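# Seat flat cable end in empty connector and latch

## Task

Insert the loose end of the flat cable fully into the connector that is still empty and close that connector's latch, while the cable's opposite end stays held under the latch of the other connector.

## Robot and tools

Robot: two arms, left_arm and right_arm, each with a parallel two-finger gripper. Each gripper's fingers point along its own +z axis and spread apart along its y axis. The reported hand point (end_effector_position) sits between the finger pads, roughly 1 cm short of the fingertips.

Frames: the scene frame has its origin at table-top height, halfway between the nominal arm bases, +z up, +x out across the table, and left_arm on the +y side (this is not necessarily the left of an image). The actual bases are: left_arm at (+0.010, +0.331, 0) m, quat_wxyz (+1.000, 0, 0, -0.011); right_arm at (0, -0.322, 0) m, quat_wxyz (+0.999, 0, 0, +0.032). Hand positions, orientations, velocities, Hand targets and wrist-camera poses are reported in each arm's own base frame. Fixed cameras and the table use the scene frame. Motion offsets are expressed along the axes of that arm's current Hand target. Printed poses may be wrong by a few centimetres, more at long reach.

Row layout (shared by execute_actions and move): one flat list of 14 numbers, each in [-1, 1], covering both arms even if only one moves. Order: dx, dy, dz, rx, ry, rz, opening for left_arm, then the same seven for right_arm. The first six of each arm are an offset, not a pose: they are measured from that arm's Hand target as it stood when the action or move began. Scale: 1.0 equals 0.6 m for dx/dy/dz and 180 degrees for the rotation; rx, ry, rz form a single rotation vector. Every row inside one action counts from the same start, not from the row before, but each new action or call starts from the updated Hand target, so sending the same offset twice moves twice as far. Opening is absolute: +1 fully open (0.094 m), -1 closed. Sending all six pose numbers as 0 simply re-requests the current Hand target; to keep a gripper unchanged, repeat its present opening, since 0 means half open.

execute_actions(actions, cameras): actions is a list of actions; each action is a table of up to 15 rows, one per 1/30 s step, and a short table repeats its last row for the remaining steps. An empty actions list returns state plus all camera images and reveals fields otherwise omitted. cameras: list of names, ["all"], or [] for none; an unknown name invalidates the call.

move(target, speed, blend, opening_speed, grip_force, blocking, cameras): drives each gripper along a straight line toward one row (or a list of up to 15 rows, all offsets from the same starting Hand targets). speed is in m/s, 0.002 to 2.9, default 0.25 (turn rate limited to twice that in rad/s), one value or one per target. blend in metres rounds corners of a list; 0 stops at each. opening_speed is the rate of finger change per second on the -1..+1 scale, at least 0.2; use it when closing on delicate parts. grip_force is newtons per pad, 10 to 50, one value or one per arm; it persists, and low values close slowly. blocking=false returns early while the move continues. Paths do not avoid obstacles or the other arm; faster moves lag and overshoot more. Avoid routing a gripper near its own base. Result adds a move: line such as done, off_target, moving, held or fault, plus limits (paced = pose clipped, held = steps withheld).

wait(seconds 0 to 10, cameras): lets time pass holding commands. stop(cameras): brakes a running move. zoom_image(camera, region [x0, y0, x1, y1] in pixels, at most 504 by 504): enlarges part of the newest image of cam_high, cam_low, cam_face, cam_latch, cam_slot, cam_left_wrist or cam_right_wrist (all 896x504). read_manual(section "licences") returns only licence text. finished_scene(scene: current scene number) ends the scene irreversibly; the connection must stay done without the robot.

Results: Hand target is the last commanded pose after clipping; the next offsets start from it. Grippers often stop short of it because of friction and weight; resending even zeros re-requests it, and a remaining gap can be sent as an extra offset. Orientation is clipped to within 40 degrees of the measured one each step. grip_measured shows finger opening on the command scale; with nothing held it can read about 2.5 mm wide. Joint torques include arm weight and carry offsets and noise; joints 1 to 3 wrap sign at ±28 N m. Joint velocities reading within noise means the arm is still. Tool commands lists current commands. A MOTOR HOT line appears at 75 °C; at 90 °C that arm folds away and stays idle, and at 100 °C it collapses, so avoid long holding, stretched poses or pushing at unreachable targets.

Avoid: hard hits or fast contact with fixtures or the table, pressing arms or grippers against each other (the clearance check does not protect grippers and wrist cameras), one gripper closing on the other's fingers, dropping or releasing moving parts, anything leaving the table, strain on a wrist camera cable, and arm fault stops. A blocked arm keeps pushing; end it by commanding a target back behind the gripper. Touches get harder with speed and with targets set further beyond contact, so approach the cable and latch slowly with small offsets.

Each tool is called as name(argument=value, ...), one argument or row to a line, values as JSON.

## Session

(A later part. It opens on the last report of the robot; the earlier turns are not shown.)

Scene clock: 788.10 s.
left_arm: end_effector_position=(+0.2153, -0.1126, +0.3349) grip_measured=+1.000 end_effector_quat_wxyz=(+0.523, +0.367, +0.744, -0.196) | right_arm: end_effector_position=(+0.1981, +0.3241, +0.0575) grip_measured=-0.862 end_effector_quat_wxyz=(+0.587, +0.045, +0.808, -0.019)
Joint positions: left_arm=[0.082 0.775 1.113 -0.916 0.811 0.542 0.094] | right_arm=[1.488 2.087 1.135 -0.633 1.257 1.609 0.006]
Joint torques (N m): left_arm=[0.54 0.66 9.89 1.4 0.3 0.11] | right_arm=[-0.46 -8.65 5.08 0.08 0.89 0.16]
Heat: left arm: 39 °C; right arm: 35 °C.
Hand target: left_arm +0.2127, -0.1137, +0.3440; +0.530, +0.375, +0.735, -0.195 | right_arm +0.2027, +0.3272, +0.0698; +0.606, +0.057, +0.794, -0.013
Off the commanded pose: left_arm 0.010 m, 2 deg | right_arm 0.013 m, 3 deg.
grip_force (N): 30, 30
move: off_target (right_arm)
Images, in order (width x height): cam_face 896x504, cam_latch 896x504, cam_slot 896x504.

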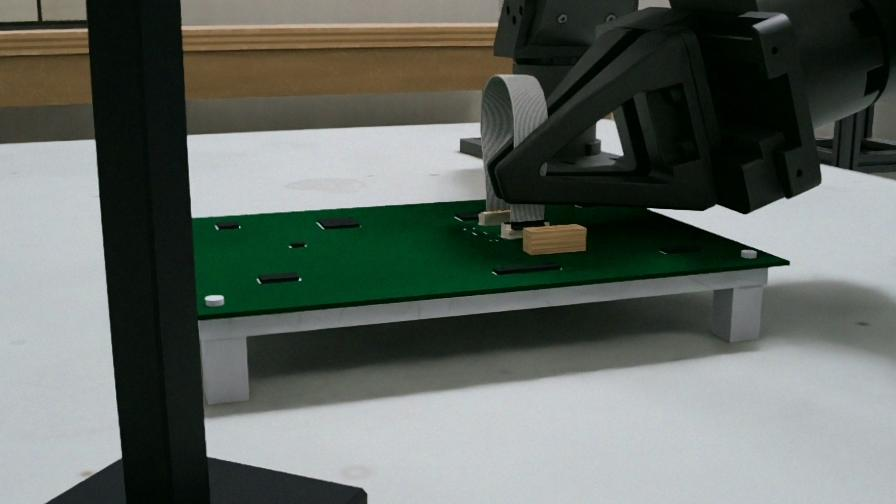

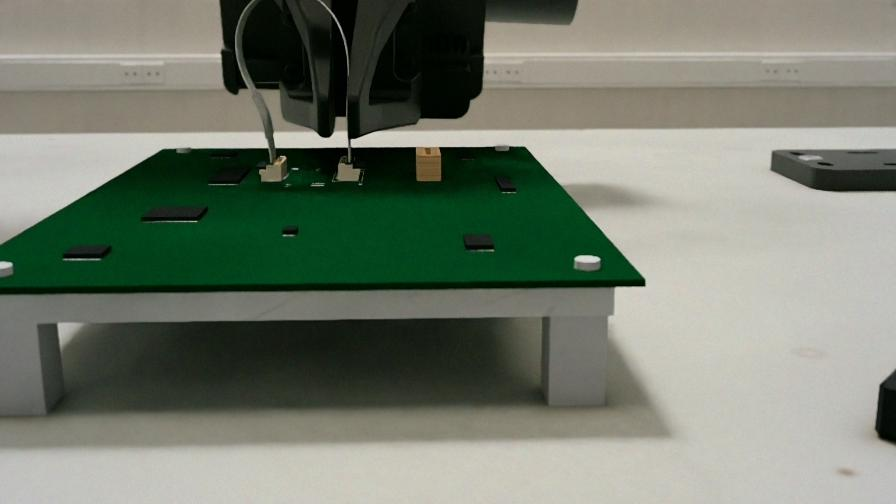

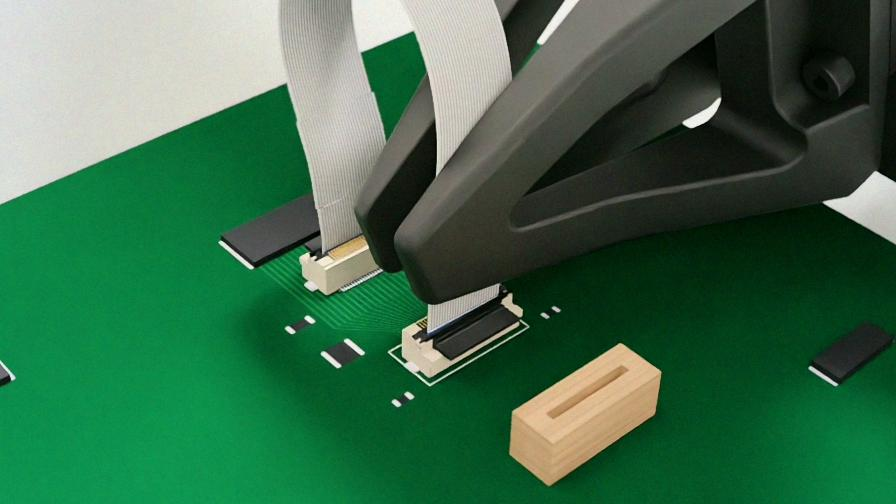

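zoom_image(
  camera="cam_latch",
  region=[338, 150, 358, 168],
)

zoom_image(
  camera="cam_slot",
  region=[410, 310, 450, 346],
)

zoom_image(
  camera="cam_slot",
  region=[470, 276, 520, 316],
)

Scaled by 25.200 from the camera's 896x504 image, which has a finer 1280x720 frame.

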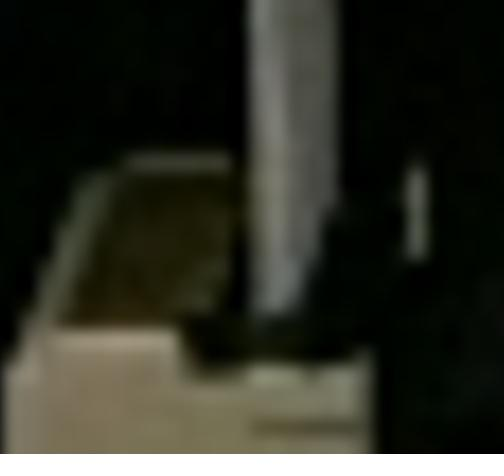

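Scaled by 12.600 from the camera's 896x504 image, which has a finer 1280x720 frame.

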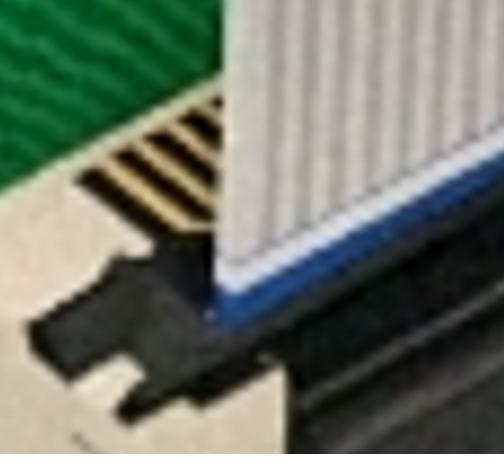

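Scaled by 10.080 from the camera's 896x504 image, which has a finer 1280x720 frame.

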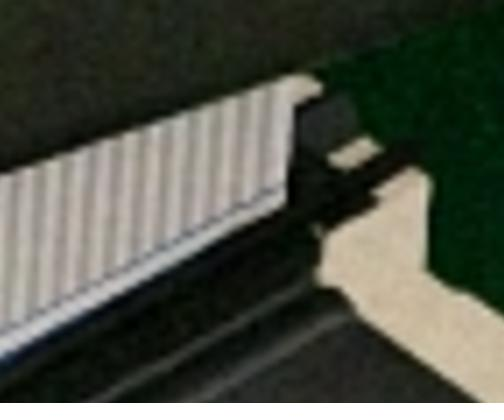

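move(
  target=[0,0,0,0,0,0,1,0.0131,0.0035,0.0032,0,0,0,-0.87],
  speed=0.03,
)

Scene clock: 797.00 s.
left_arm: end_effector_position=(+0.2153, -0.1126, +0.3349) grip_measured=+1.000 end_effector_quat_wxyz=(+0.523, +0.367, +0.744, -0.196) | right_arm: end_effector_position=(+0.1983, +0.3252, +0.0547) grip_measured=-0.868 end_effector_quat_wxyz=(+0.588, +0.046, +0.807, -0.020)
Joint positions: left_arm=[0.082 0.775 1.113 -0.916 0.811 0.542 0.094] | right_arm=[1.488 2.1 1.142 -0.634 1.257 1.615 0.006]
Joint torques (N m): left_arm=[0.65 0.72 10.02 1.4 0.3 0.13] | right_arm=[-0.4 -7.62 5.07 0.19 0.88 0.17]
Heat: left arm: 39 °C; right arm: 34 °C.
Hand target: left_arm +0.2127, -0.1137, +0.3440; +0.530, +0.375, +0.735, -0.195 | right_arm +0.2027, +0.3296, +0.0617; +0.605, +0.057, +0.794, -0.013
Off the commanded pose: left_arm 0.010 m, 2 deg | right_arm 0.009 m, 3 deg.
grip_force (N): 30, 30
move: off_target (right_arm)

move(
  target=[0,0,0,0,0,0,1,0.0018,0.0025,0.0002,0,0,0,-0.87],
  speed=0.03,
  cameras=["cam_latch"],
)

zoom_image(
  camera="cam_latch",
  region=[336, 140, 364, 166],
)

Scene clock: 798.93 s.
left_arm: end_effector_position=(+0.2153, -0.1126, +0.3349) grip_measured=+1.000 end_effector_quat_wxyz=(+0.523, +0.367, +0.744, -0.196) | right_arm: end_effector_position=(+0.1984, +0.3270, +0.0541) grip_measured=-0.868 end_effector_quat_wxyz=(+0.588, +0.047, +0.807, -0.019)
Joint positions: left_arm=[0.082 0.775 1.113 -0.916 0.811 0.542 0.094] | right_arm=[1.488 2.107 1.15 -0.634 1.257 1.617 0.006]
Joint torques (N m): left_arm=[0.61 0.46 9.88 1.4 0.26 0.11] | right_arm=[-0.36 -7.62 5.07 0.18 0.88 0.16]
Heat: left arm: 39 °C; right arm: 35 °C.
Hand target: left_arm +0.2127, -0.1137, +0.3440; +0.530, +0.375, +0.735, -0.195 | right_arm +0.2027, +0.3312, +0.0607; +0.605, +0.057, +0.794, -0.013
Off the commanded pose: left_arm 0.010 m, 2 deg | right_arm 0.009 m, 3 deg.
grip_force (N): 30, 30
move: off_target (right_arm)
Images, in order (width x height): cam_latch 896x504.

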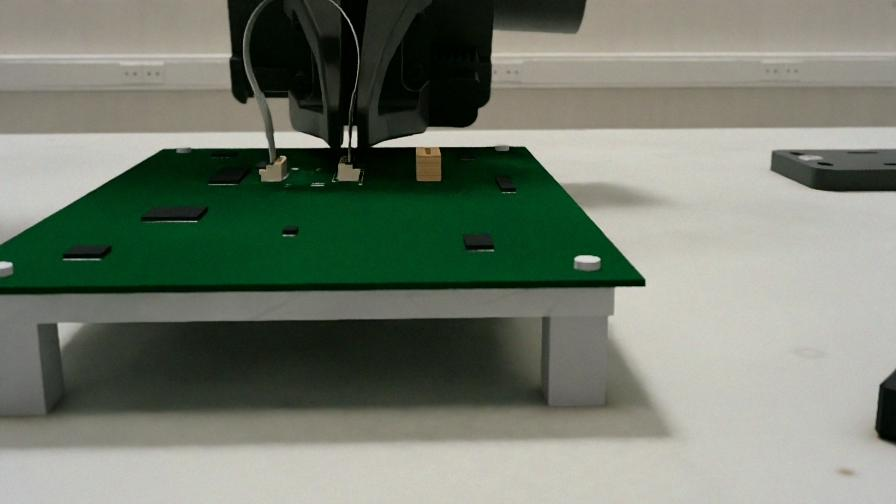

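Scaled by 18.000 from the camera's 896x504 image, which has a finer 1280x720 frame.

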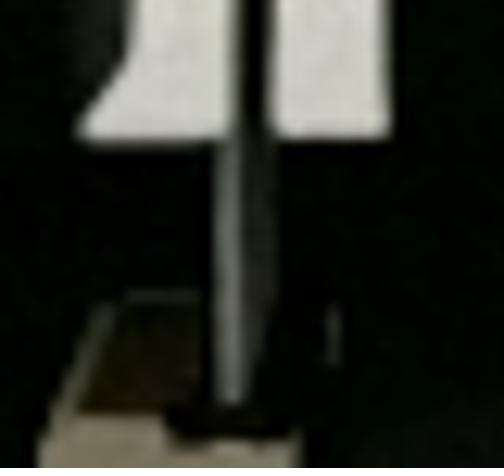

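Well centred. Grip and press the nose down.

move(
  target=[0,0,0,0,0,0,1,0,0,0,0,0,0,-1],
  speed=0.03,
  opening_speed=0.4,
)

move(
  target=[0,0,0,0,0,0,1,0.0065,-0.0015,-0.0007,-0.0024,0.011,-0.0008,-1],
  speed=0.04,
)

move(
  target=[0,0,0,0,0,0,1,0.0065,-0.0015,-0.0007,-0.0024,0.011,-0.0008,-1],
  speed=0.04,
  cameras=["cam_latch","cam_slot"],
)

zoom_image(
  camera="cam_slot",
  region=[404, 292, 464, 340],
)

zoom_image(
  camera="cam_latch",
  region=[336, 140, 364, 166],
)

Scene clock: 800.97 s.
left_arm: end_effector_position=(+0.2153, -0.1126, +0.3349) grip_measured=+1.000 end_effector_quat_wxyz=(+0.523, +0.367, +0.744, -0.196) | right_arm: end_effector_position=(+0.1984, +0.3269, +0.0542) grip_measured=-0.989 end_effector_quat_wxyz=(+0.588, +0.047, +0.807, -0.019)
Joint positions: left_arm=[0.082 0.775 1.113 -0.916 0.811 0.542 0.094] | right_arm=[1.488 2.107 1.15 -0.634 1.258 1.617 0.001]
Joint torques (N m): left_arm=[0.68 0.66 9.91 1.38 0.28 0.13] | right_arm=[-0.36 -7.6 5.05 0.18 0.87 0.17]
Heat: left arm: 39 °C; right arm: 35 °C.
Hand target: left_arm +0.2127, -0.1137, +0.3440; +0.530, +0.375, +0.735, -0.195 | right_arm +0.2027, +0.3312, +0.0607; +0.605, +0.057, +0.794, -0.013
Off the commanded pose: left_arm 0.010 m, 2 deg | right_arm 0.009 m, 3 deg.
grip_force (N): 30, 30
move: off_target (right_arm)

Scene clock: 801.83 s.
left_arm: end_effector_position=(+0.2153, -0.1126, +0.3349) grip_measured=+1.000 end_effector_quat_wxyz=(+0.523, +0.367, +0.744, -0.196) | right_arm: end_effector_position=(+0.1983, +0.3270, +0.0538) grip_measured=-0.989 end_effector_quat_wxyz=(+0.587, +0.040, +0.808, -0.024)
Joint positions: left_arm=[0.082 0.775 1.113 -0.916 0.811 0.542 0.094] | right_arm=[1.488 2.107 1.15 -0.634 1.256 1.6 0.001]
Joint torques (N m): left_arm=[0.59 0.69 9.96 1.39 0.27 0.08] | right_arm=[-0.44 -8.76 3.71 0.43 0.59 0.07]
Heat: left arm: 39 °C; right arm: 35 °C.
Hand target: left_arm +0.2127, -0.1137, +0.3440; +0.530, +0.375, +0.735, -0.195 | right_arm +0.2012, +0.3306, +0.0570; +0.592, +0.054, +0.804, -0.010
Off the commanded pose: left_arm 0.010 m, 2 deg | right_arm 0.006 m, 2 deg.
grip_force (N): 30, 30
move: done

Scene clock: 802.70 s.
left_arm: end_effector_position=(+0.2153, -0.1126, +0.3349) grip_measured=+1.000 end_effector_quat_wxyz=(+0.523, +0.367, +0.744, -0.196) | right_arm: end_effector_position=(+0.1982, +0.3275, +0.0534) grip_measured=-0.989 end_effector_quat_wxyz=(+0.586, +0.031, +0.809, -0.029)
Joint positions: left_arm=[0.082 0.775 1.113 -0.916 0.811 0.542 0.094] | right_arm=[1.488 2.107 1.15 -0.63 1.253 1.576 0.001]
Joint torques (N m): left_arm=[0.69 0.51 10.03 1.38 0.28 0.11] | right_arm=[-0.51 -9.84 2.67 0.6 0.32 0.07]
Heat: left arm: 39 °C; right arm: 35 °C.
Hand target: left_arm +0.2127, -0.1137, +0.3440; +0.530, +0.375, +0.735, -0.195 | right_arm +0.1995, +0.3301, +0.0534; +0.578, +0.051, +0.814, -0.007
Off the commanded pose: left_arm 0.010 m, 2 deg | right_arm 0.003 m, 4 deg.
grip_force (N): 30, 30
move: off_target (right_arm)
Images, in order (width x height): cam_latch 896x504, cam_slot 896x504.

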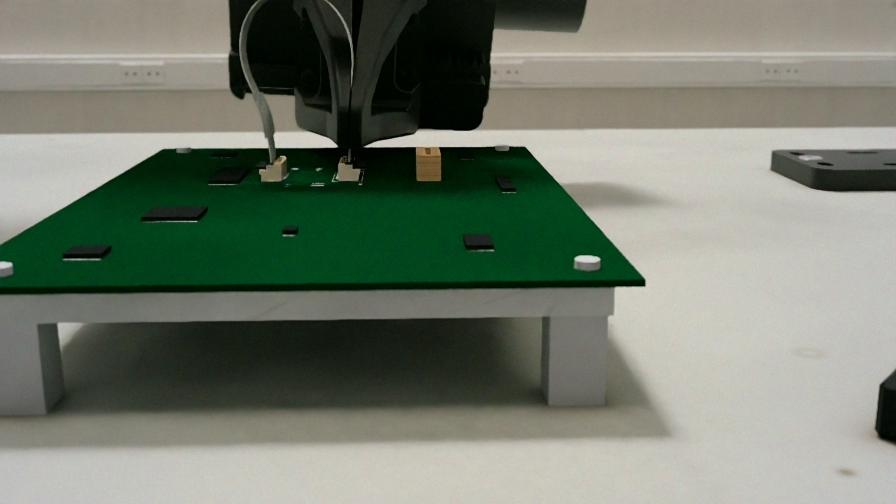

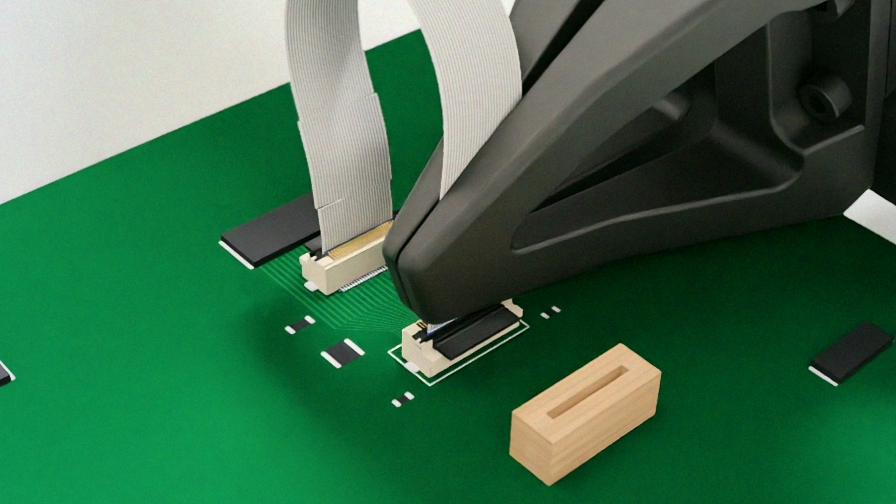

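Scaled by 8.400 from the camera's 896x504 image, which has a finer 1280x720 frame.

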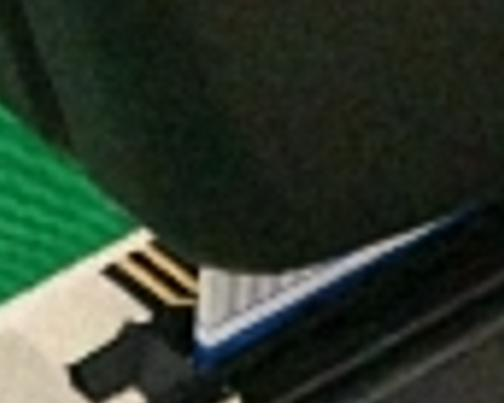

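Scaled by 18.000 from the camera's 896x504 image, which has a finer 1280x720 frame.

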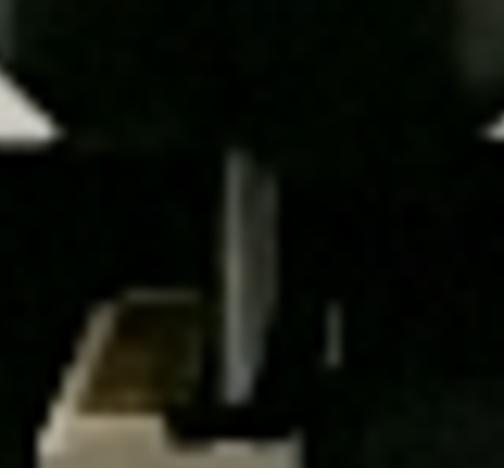

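move(
  target=[0,0,0,0,0,0,1,0.0115,-0.004,0.001,-0.0024,0.011,-0.0008,-1],
  speed=0.04,
)

move(
  target=[0,0,0,0,0,0,1,0.0115,-0.004,0.003,-0.0024,0.011,-0.0008,-1],
  speed=0.04,
  cameras=["cam_latch","cam_slot"],
)

zoom_image(
  camera="cam_slot",
  region=[404, 292, 464, 340],
)

zoom_image(
  camera="cam_latch",
  region=[336, 140, 364, 166],
)

Scene clock: 805.07 s.
left_arm: end_effector_position=(+0.2153, -0.1126, +0.3349) grip_measured=+1.000 end_effector_quat_wxyz=(+0.523, +0.367, +0.744, -0.196) | right_arm: end_effector_position=(+0.1982, +0.3271, +0.0529) grip_measured=-0.989 end_effector_quat_wxyz=(+0.586, +0.031, +0.809, -0.024)
Joint positions: left_arm=[0.082 0.775 1.113 -0.916 0.811 0.542 0.094] | right_arm=[1.488 2.097 1.13 -0.592 1.253 1.556 0.001]
Joint torques (N m): left_arm=[0.47 0.51 9.96 1.4 0.27 0.11] | right_arm=[-0.57 -9.8 2.37 0.58 0.04 0.06]
Heat: left arm: 39 °C; right arm: 35 °C.
Hand target: left_arm +0.2127, -0.1137, +0.3440; +0.530, +0.375, +0.735, -0.195 | right_arm +0.1976, +0.3281, +0.0466; +0.564, +0.048, +0.824, -0.004
Off the commanded pose: left_arm 0.010 m, 2 deg | right_arm 0.006 m, 4 deg.
grip_force (N): 30, 30
move: off_target (right_arm)

Scene clock: 806.10 s.
left_arm: end_effector_position=(+0.2153, -0.1126, +0.3349) grip_measured=+1.000 end_effector_quat_wxyz=(+0.523, +0.367, +0.744, -0.196) | right_arm: end_effector_position=(+0.1980, +0.3268, +0.0521) grip_measured=-0.989 end_effector_quat_wxyz=(+0.582, +0.033, +0.812, -0.015)
Joint positions: left_arm=[0.082 0.775 1.113 -0.916 0.811 0.542 0.094] | right_arm=[1.486 2.079 1.105 -0.543 1.243 1.53 0.001]
Joint torques (N m): left_arm=[0.61 0.62 9.92 1.43 0.3 0.11] | right_arm=[-0.76 -9.25 2.19 0.57 -0.17 0.06]
Heat: left arm: 39 °C; right arm: 35 °C.
Hand target: left_arm +0.2127, -0.1137, +0.3440; +0.530, +0.375, +0.735, -0.195 | right_arm +0.1966, +0.3262, +0.0394; +0.550, +0.045, +0.834, +0.000
Off the commanded pose: left_arm 0.010 m, 2 deg | right_arm 0.013 m, 5 deg.
grip_force (N): 30, 30
move: off_target (right_arm)
Images, in order (width x height): cam_latch 896x504, cam_slot 896x504.

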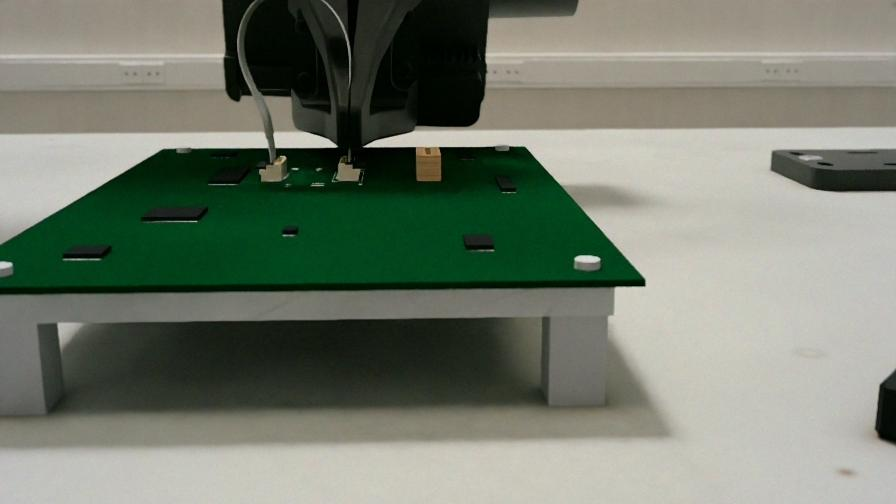

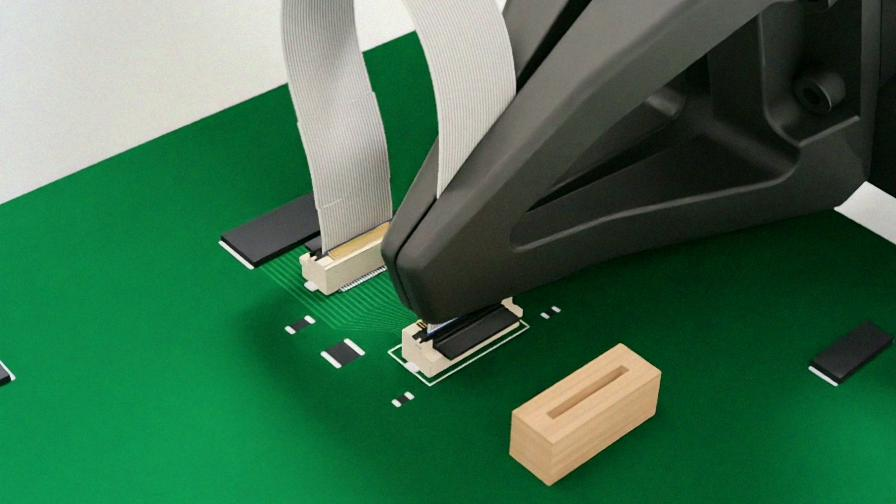

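Scaled by 8.400 from the camera's 896x504 image, which has a finer 1280x720 frame.

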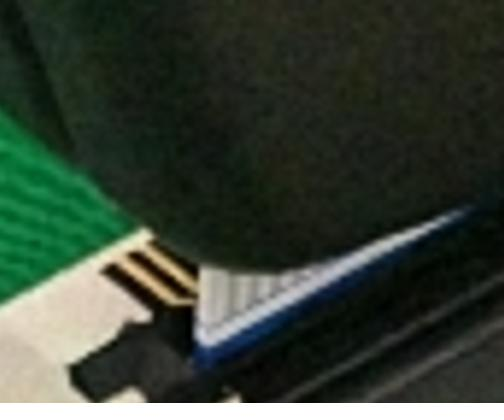

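Scaled by 18.000 from the camera's 896x504 image, which has a finer 1280x720 frame.

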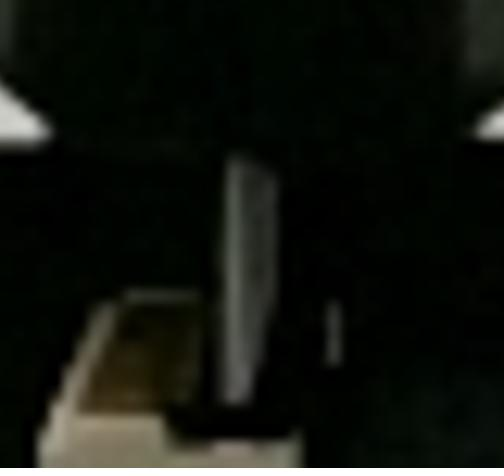

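move(
  target=[0,0,0,0,0,0,1,-0.0122,0.0007,-0.0053,0.0024,-0.009,0.0008,-1],
  speed=0.04,
  cameras=["cam_slot","cam_latch"],
)

Scene clock: 810.30 s.
left_arm: end_effector_position=(+0.2153, -0.1126, +0.3349) grip_measured=+1.000 end_effector_quat_wxyz=(+0.523, +0.367, +0.744, -0.196) | right_arm: end_effector_position=(+0.1981, +0.3268, +0.0525) grip_measured=-0.989 end_effector_quat_wxyz=(+0.583, +0.035, +0.811, -0.014)
Joint positions: left_arm=[0.082 0.775 1.113 -0.916 0.811 0.542 0.094] | right_arm=[1.486 2.079 1.105 -0.543 1.245 1.535 0.001]
Joint torques (N m): left_arm=[0.59 0.54 9.99 1.38 0.28 0.1] | right_arm=[-0.4 -9.58 2.97 0.3 0.05 0.17]
Heat: left arm: 39 °C; right arm: 36 °C.
Hand target: left_arm +0.2127, -0.1137, +0.3440; +0.530, +0.375, +0.735, -0.195 | right_arm +0.1966, +0.3262, +0.0474; +0.562, +0.048, +0.826, -0.003
Off the commanded pose: left_arm 0.010 m, 2 deg | right_arm 0.005 m, 4 deg.
grip_force (N): 30, 30
move: off_target (right_arm)
Images, in order (width x height): cam_latch 896x504, cam_slot 896x504.

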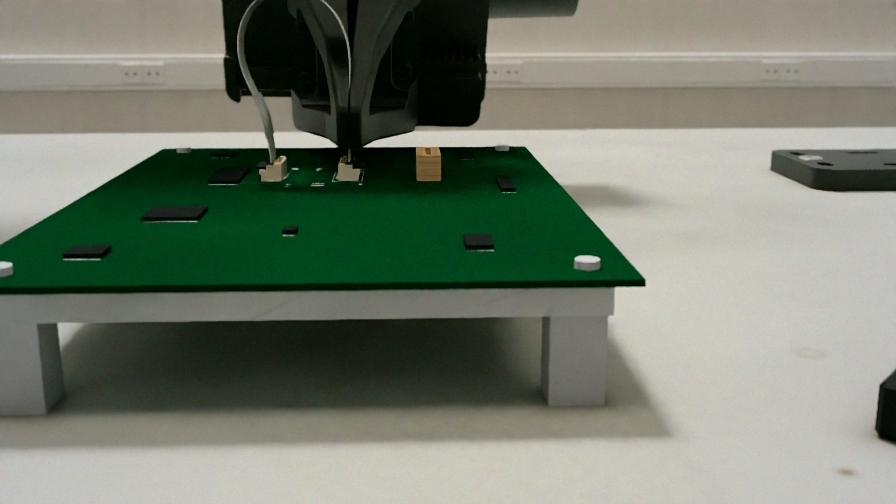

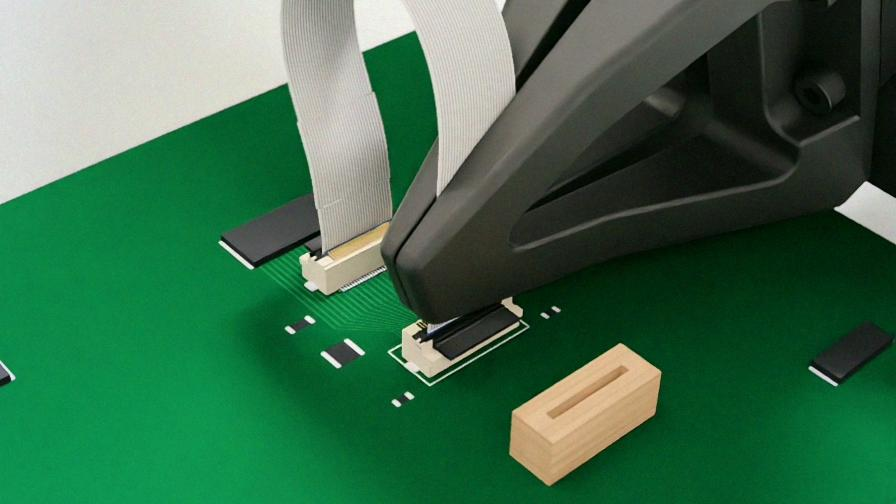

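zoom_image(
  camera="cam_slot",
  region=[404, 292, 464, 340],
)

zoom_image(
  camera="cam_latch",
  region=[330, 148, 368, 184],
)

Scaled by 8.400 from the camera's 896x504 image, which has a finer 1280x720 frame.

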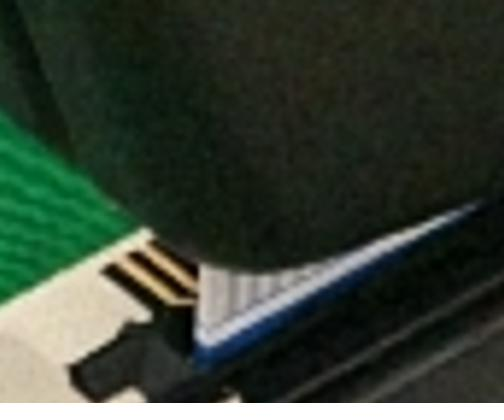

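Scaled by 13.263 from the camera's 896x504 image, which has a finer 1280x720 frame.

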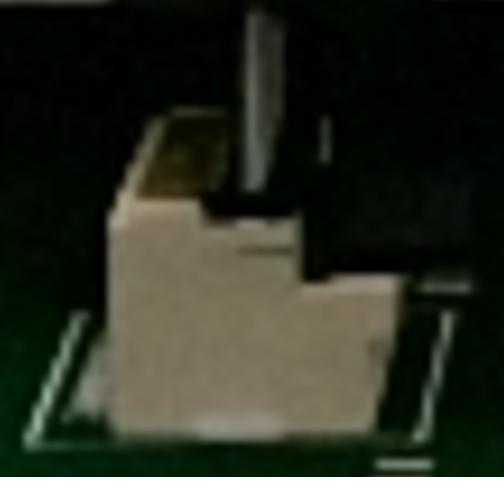

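move(
  target=[0,0,0,0,0,0,1,0.0168,-0.0009,0.0073,-0.006,0.026,-0.002,-1],
  speed=0.04,
  cameras=["cam_slot"],
)

zoom_image(
  camera="cam_slot",
  region=[404, 292, 464, 340],
)

Scene clock: 815.23 s.
left_arm: end_effector_position=(+0.2153, -0.1126, +0.3349) grip_measured=+1.000 end_effector_quat_wxyz=(+0.523, +0.367, +0.744, -0.196) | right_arm: end_effector_position=(+0.1986, +0.3269, +0.0517) grip_measured=-0.989 end_effector_quat_wxyz=(+0.564, +0.031, +0.825, -0.008)
Joint positions: left_arm=[0.082 0.775 1.113 -0.916 0.811 0.542 0.094] | right_arm=[1.476 2.044 1.083 -0.502 1.196 1.479 0.001]
Joint torques (N m): left_arm=[0.55 0.59 10 1.41 0.27 0.1] | right_arm=[-0.94 -8.83 2.19 0.64 -0.26 0.03]
Heat: left arm: 39 °C; right arm: 36 °C.
Hand target: left_arm +0.2127, -0.1137, +0.3440; +0.530, +0.375, +0.735, -0.195 | right_arm +0.1968, +0.3263, +0.0364; +0.528, +0.040, +0.848, +0.005
Off the commanded pose: left_arm 0.010 m, 2 deg | right_arm 0.015 m, 5 deg.
grip_force (N): 30, 30
move: off_target (right_arm)
Images, in order (width x height): cam_slot 896x504.

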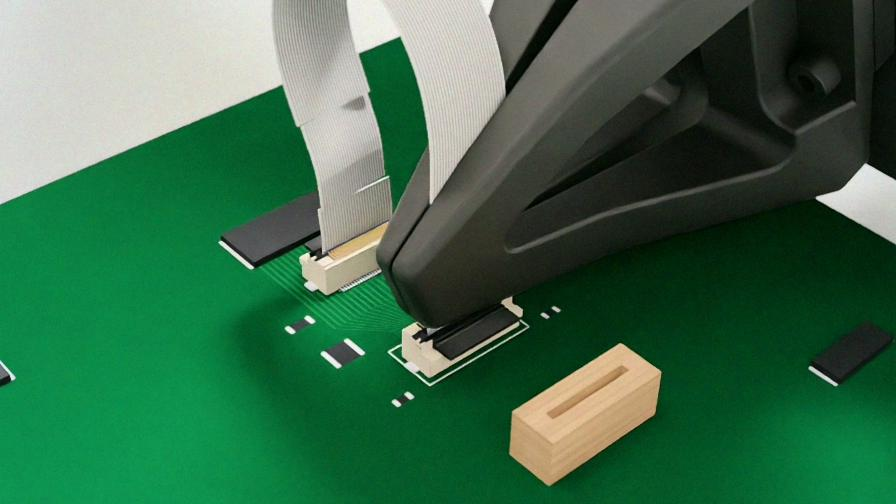

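Scaled by 8.400 from the camera's 896x504 image, which has a finer 1280x720 frame.

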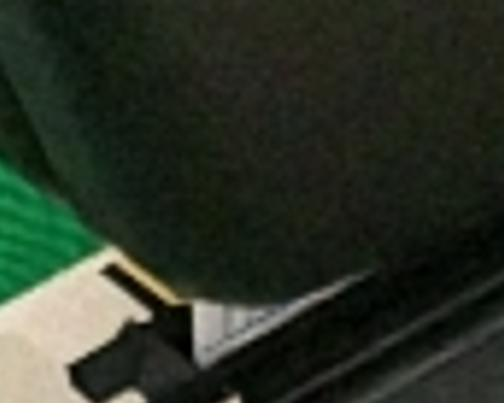

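move(
  target=[0,0,0,0,0,0,1,-0.0140,0.0007,-0.0070,0.004,-0.018,0.0014,-1],
  speed=0.04,
)

Scene clock: 817.03 s.
left_arm: end_effector_position=(+0.2153, -0.1126, +0.3349) grip_measured=+1.000 end_effector_quat_wxyz=(+0.523, +0.367, +0.744, -0.196) | right_arm: end_effector_position=(+0.1990, +0.3266, +0.0526) grip_measured=-0.989 end_effector_quat_wxyz=(+0.566, +0.041, +0.823, -0.002)
Joint positions: left_arm=[0.082 0.775 1.113 -0.916 0.811 0.542 0.094] | right_arm=[1.476 2.044 1.083 -0.503 1.202 1.503 0.001]
Joint torques (N m): left_arm=[0.47 0.55 10 1.38 0.25 0.13] | right_arm=[-0.05 -8.14 3.55 0.27 0.18 0.15]
Heat: left arm: 39 °C; right arm: 36 °C.
Hand target: left_arm +0.2127, -0.1137, +0.3440; +0.530, +0.375, +0.735, -0.195 | right_arm +0.1968, +0.3262, +0.0458; +0.551, +0.045, +0.833, +0.000
Off the commanded pose: left_arm 0.010 m, 2 deg | right_arm 0.007 m, 2 deg.
grip_force (N): 30, 30
move: done

execute_actions(
  actions=[],
  cameras=["cam_slot","cam_latch"],
)

zoom_image(
  camera="cam_slot",
  region=[404, 292, 464, 340],
)

zoom_image(
  camera="cam_latch",
  region=[330, 148, 368, 184],
)

Scene clock: 817.93 s.
left_arm: end_effector_position=(+0.2153, -0.1126, +0.3349) grip_measured=+1.000 end_effector_quat_wxyz=(+0.523, +0.367, +0.744, -0.196) | right_arm: end_effector_position=(+0.1990, +0.3265, +0.0526) grip_measured=-0.989 end_effector_quat_wxyz=(+0.566, +0.041, +0.823, -0.002)
Joint positions: left_arm=[0.082 0.775 1.113 -0.916 0.811 0.542 0.094] | right_arm=[1.476 2.044 1.083 -0.504 1.202 1.504 0.001]
Joint velocities: within noise
Joint torques (N m): left_arm=[0.62 0.53 10.03 1.37 0.26 0.13] | right_arm=[-0.06 -8.14 3.55 0.28 0.18 0.15]
Heat: left arm: 39 °C; right arm: 36 °C.
Hand target: left_arm +0.2127, -0.1137, +0.3440; +0.530, +0.375, +0.735, -0.195 | right_arm +0.1968, +0.3262, +0.0458; +0.551, +0.045, +0.833, -0.001
Tool commands: left_gripper/opening=+1.0 right_gripper/opening=-1.0
Off the commanded pose: left_arm 0.010 m, 2 deg | right_arm 0.007 m, 2 deg.
grip_force (N): 30, 30
Images, in order (width x height): cam_latch 896x504, cam_slot 896x504.

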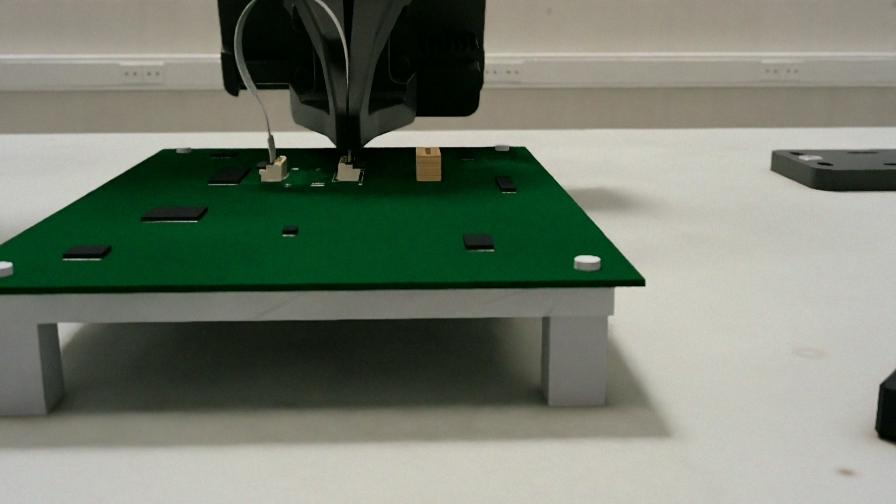

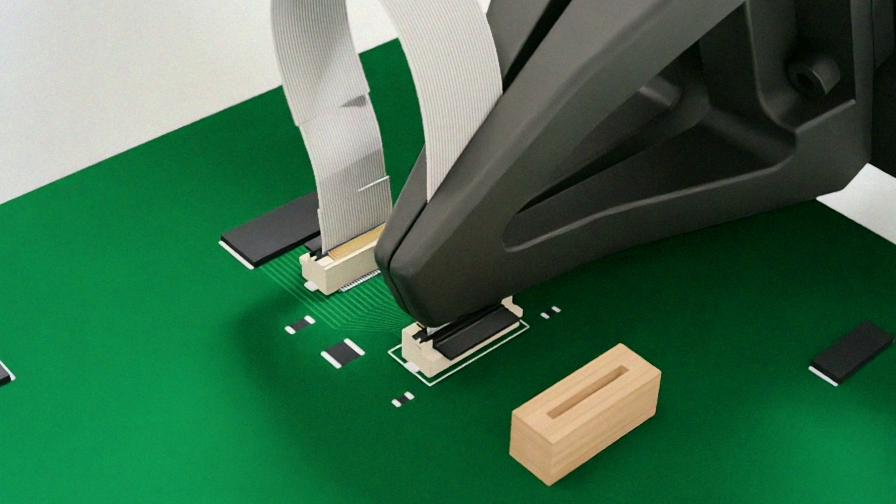

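Scaled by 8.400 from the camera's 896x504 image, which has a finer 1280x720 frame.

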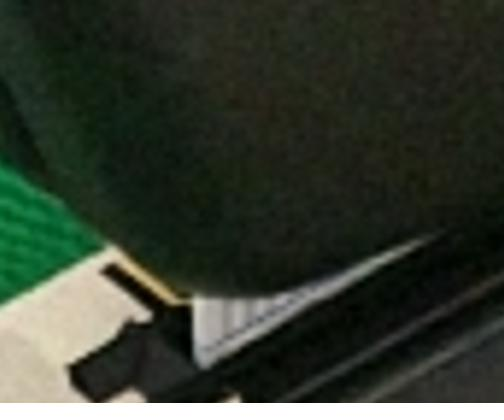

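Scaled by 13.263 from the camera's 896x504 image, which has a finer 1280x720 frame.

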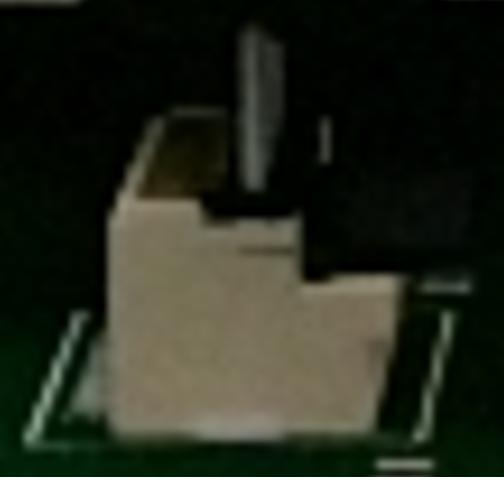

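move(
  target=[0,0,0,0,0,0,1,0,0,0,0,0,0,-0.9],
  speed=0.04,
  opening_speed=0.3,
  cameras=["cam_slot","cam_latch"],
)

zoom_image(
  camera="cam_slot",
  region=[404, 292, 464, 340],
)

zoom_image(
  camera="cam_latch",
  region=[330, 148, 368, 184],
)

Scene clock: 820.03 s.
left_arm: end_effector_position=(+0.2153, -0.1126, +0.3349) grip_measured=+1.000 end_effector_quat_wxyz=(+0.523, +0.367, +0.744, -0.196) | right_arm: end_effector_position=(+0.1975, +0.3271, +0.0489) grip_measured=-0.902 end_effector_quat_wxyz=(+0.557, +0.041, +0.829, -0.001)
Joint positions: left_arm=[0.082 0.775 1.113 -0.916 0.811 0.542 0.094] | right_arm=[1.476 2.044 1.083 -0.504 1.18 1.504 0.005]
Joint torques (N m): left_arm=[0.49 0.73 10.02 1.42 0.28 0.1] | right_arm=[-0.08 -8.09 3.56 0.28 0.36 0.14]
Heat: left arm: 39 °C; right arm: 36 °C.
Hand target: left_arm +0.2127, -0.1137, +0.3440; +0.530, +0.375, +0.735, -0.195 | right_arm +0.1968, +0.3262, +0.0458; +0.551, +0.045, +0.833, -0.001
Off the commanded pose: left_arm 0.010 m, 2 deg | right_arm 0.003 m, 1 deg.
grip_force (N): 30, 30
move: done
Images, in order (width x height): cam_latch 896x504, cam_slot 896x504.

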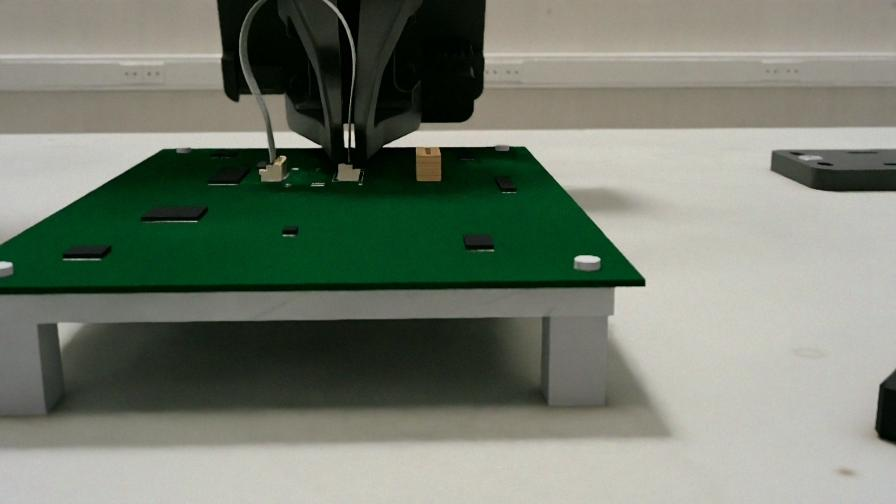

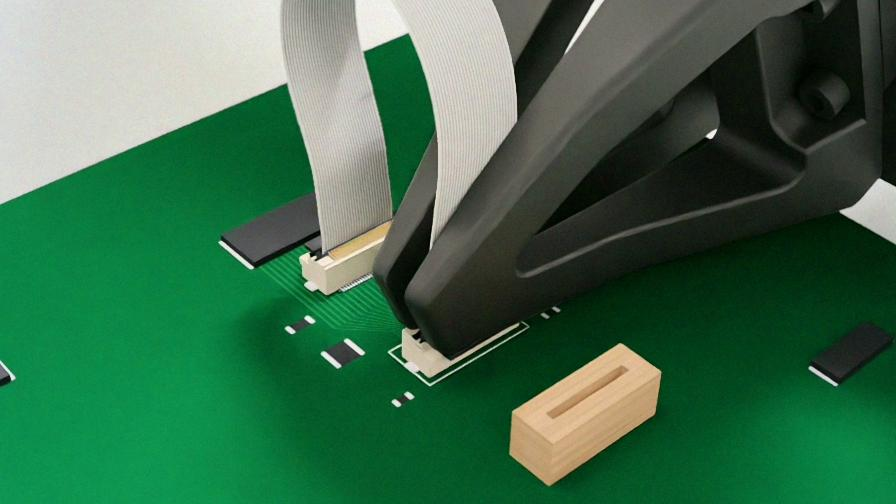

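Scaled by 8.400 from the camera's 896x504 image, which has a finer 1280x720 frame.

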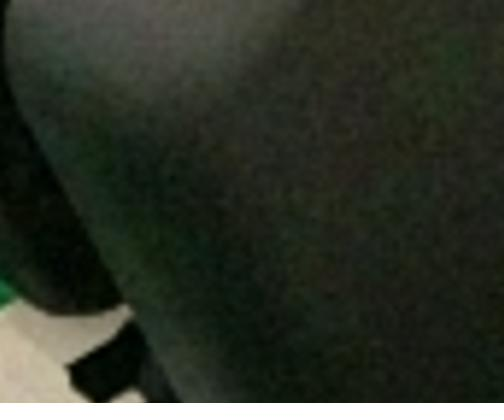

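Scaled by 13.263 from the camera's 896x504 image, which has a finer 1280x720 frame.

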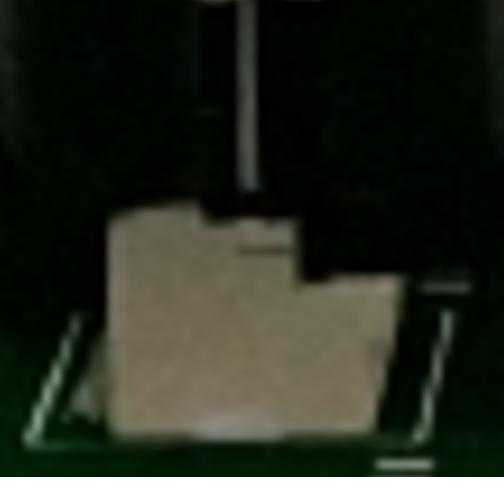

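move(
  target=[
    [0,0,0,0,0,0,1,-0.013,-0.001,0.0014,0.0048,-0.0138,0.0016,-0.87],
    [0,0,0,0,0,0,1,-0.029,0.001,-0.0041,0.0048,-0.0138,0.0016,-0.85],
  ],
  speed=0.05,
  cameras=["cam_latch","cam_slot"],
)

zoom_image(
  camera="cam_latch",
  region=[330, 148, 368, 184],
)

Scene clock: 823.70 s.
left_arm: end_effector_position=(+0.2153, -0.1126, +0.3349) grip_measured=+1.000 end_effector_quat_wxyz=(+0.523, +0.367, +0.744, -0.196) | right_arm: end_effector_position=(+0.1969, +0.3242, +0.0502) grip_measured=-0.852 end_effector_quat_wxyz=(+0.555, +0.041, +0.831, -0.009)
Joint positions: left_arm=[0.082 0.775 1.113 -0.916 0.811 0.542 0.094] | right_arm=[1.476 2.044 1.096 -0.555 1.175 1.53 0.007]
Joint torques (N m): left_arm=[0.66 0.47 9.85 1.38 0.29 0.14] | right_arm=[-0.47 -8.99 5.04 0.1 0.78 0.12]
Heat: left arm: 39 °C; right arm: 36 °C.
Hand target: left_arm +0.2127, -0.1137, +0.3440; +0.530, +0.375, +0.735, -0.195 | right_arm +0.2013, +0.3257, +0.0628; +0.569, +0.051, +0.821, -0.006
Off the commanded pose: left_arm 0.010 m, 2 deg | right_arm 0.013 m, 2 deg.
grip_force (N): 30, 30
move: off_target (right_arm); target 2's new opening was sent with right_arm's hand 0.013 m and 2 deg from that target
Images, in order (width x height): cam_latch 896x504, cam_slot 896x504.

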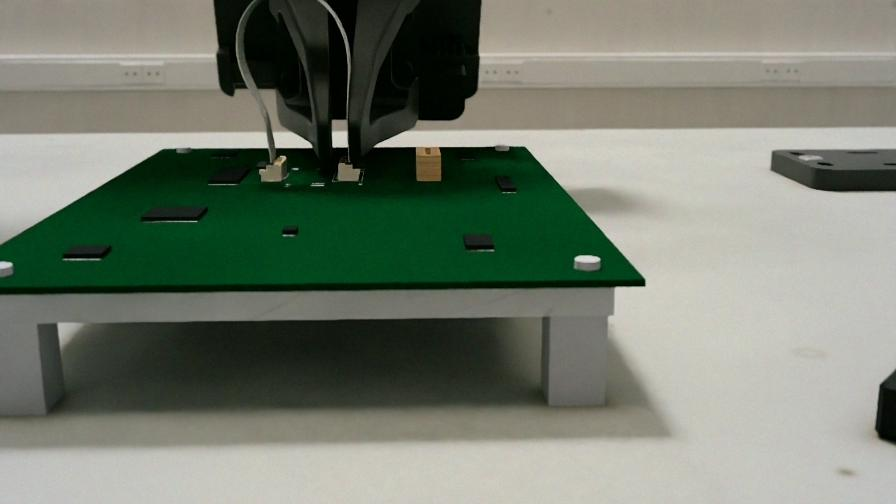

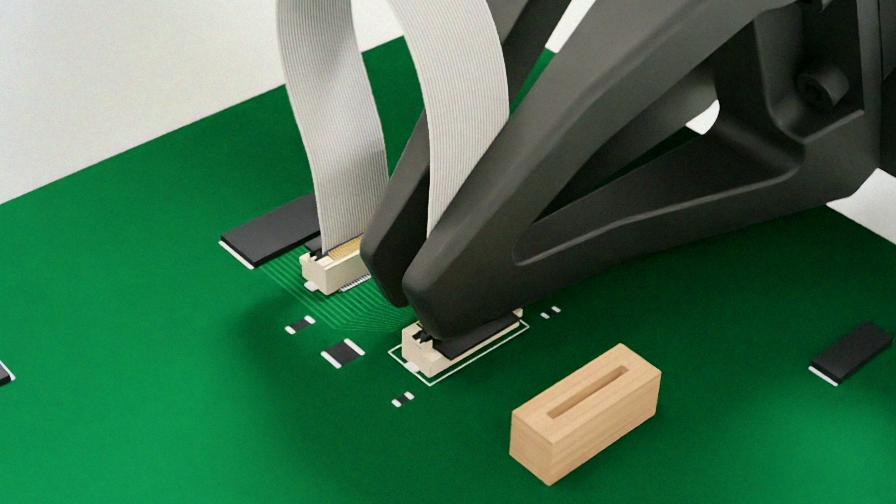

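Scaled by 13.263 from the camera's 896x504 image, which has a finer 1280x720 frame.

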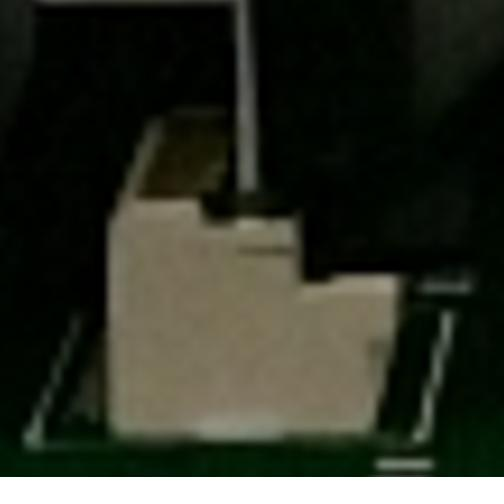

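move(
  target=[0,0,0,0,0,0,1,-0.0181,0.0076,-0.0075,0.0024,-0.0069,0.0008,-0.85],
  speed=0.05,
)

Scene clock: 826.07 s.
left_arm: end_effector_position=(+0.2153, -0.1126, +0.3349) grip_measured=+1.000 end_effector_quat_wxyz=(+0.523, +0.367, +0.744, -0.196) | right_arm: end_effector_position=(+0.1979, +0.3255, +0.0609) grip_measured=-0.852 end_effector_quat_wxyz=(+0.559, +0.043, +0.828, -0.018)
Joint positions: left_arm=[0.082 0.775 1.113 -0.916 0.811 0.542 0.094] | right_arm=[1.476 2.044 1.142 -0.642 1.188 1.561 0.007]
Joint torques (N m): left_arm=[0.61 0.54 10.02 1.38 0.25 0.1] | right_arm=[-0.03 -8.87 5.35 0.14 0.87 0.16]
Heat: left arm: 39 °C; right arm: 36 °C.
Hand target: left_arm +0.2127, -0.1137, +0.3440; +0.530, +0.375, +0.735, -0.195 | right_arm +0.2013, +0.3296, +0.0747; +0.578, +0.054, +0.814, -0.009
Off the commanded pose: left_arm 0.010 m, 2 deg | right_arm 0.015 m, 3 deg.
grip_force (N): 30, 30
move: off_target (right_arm)


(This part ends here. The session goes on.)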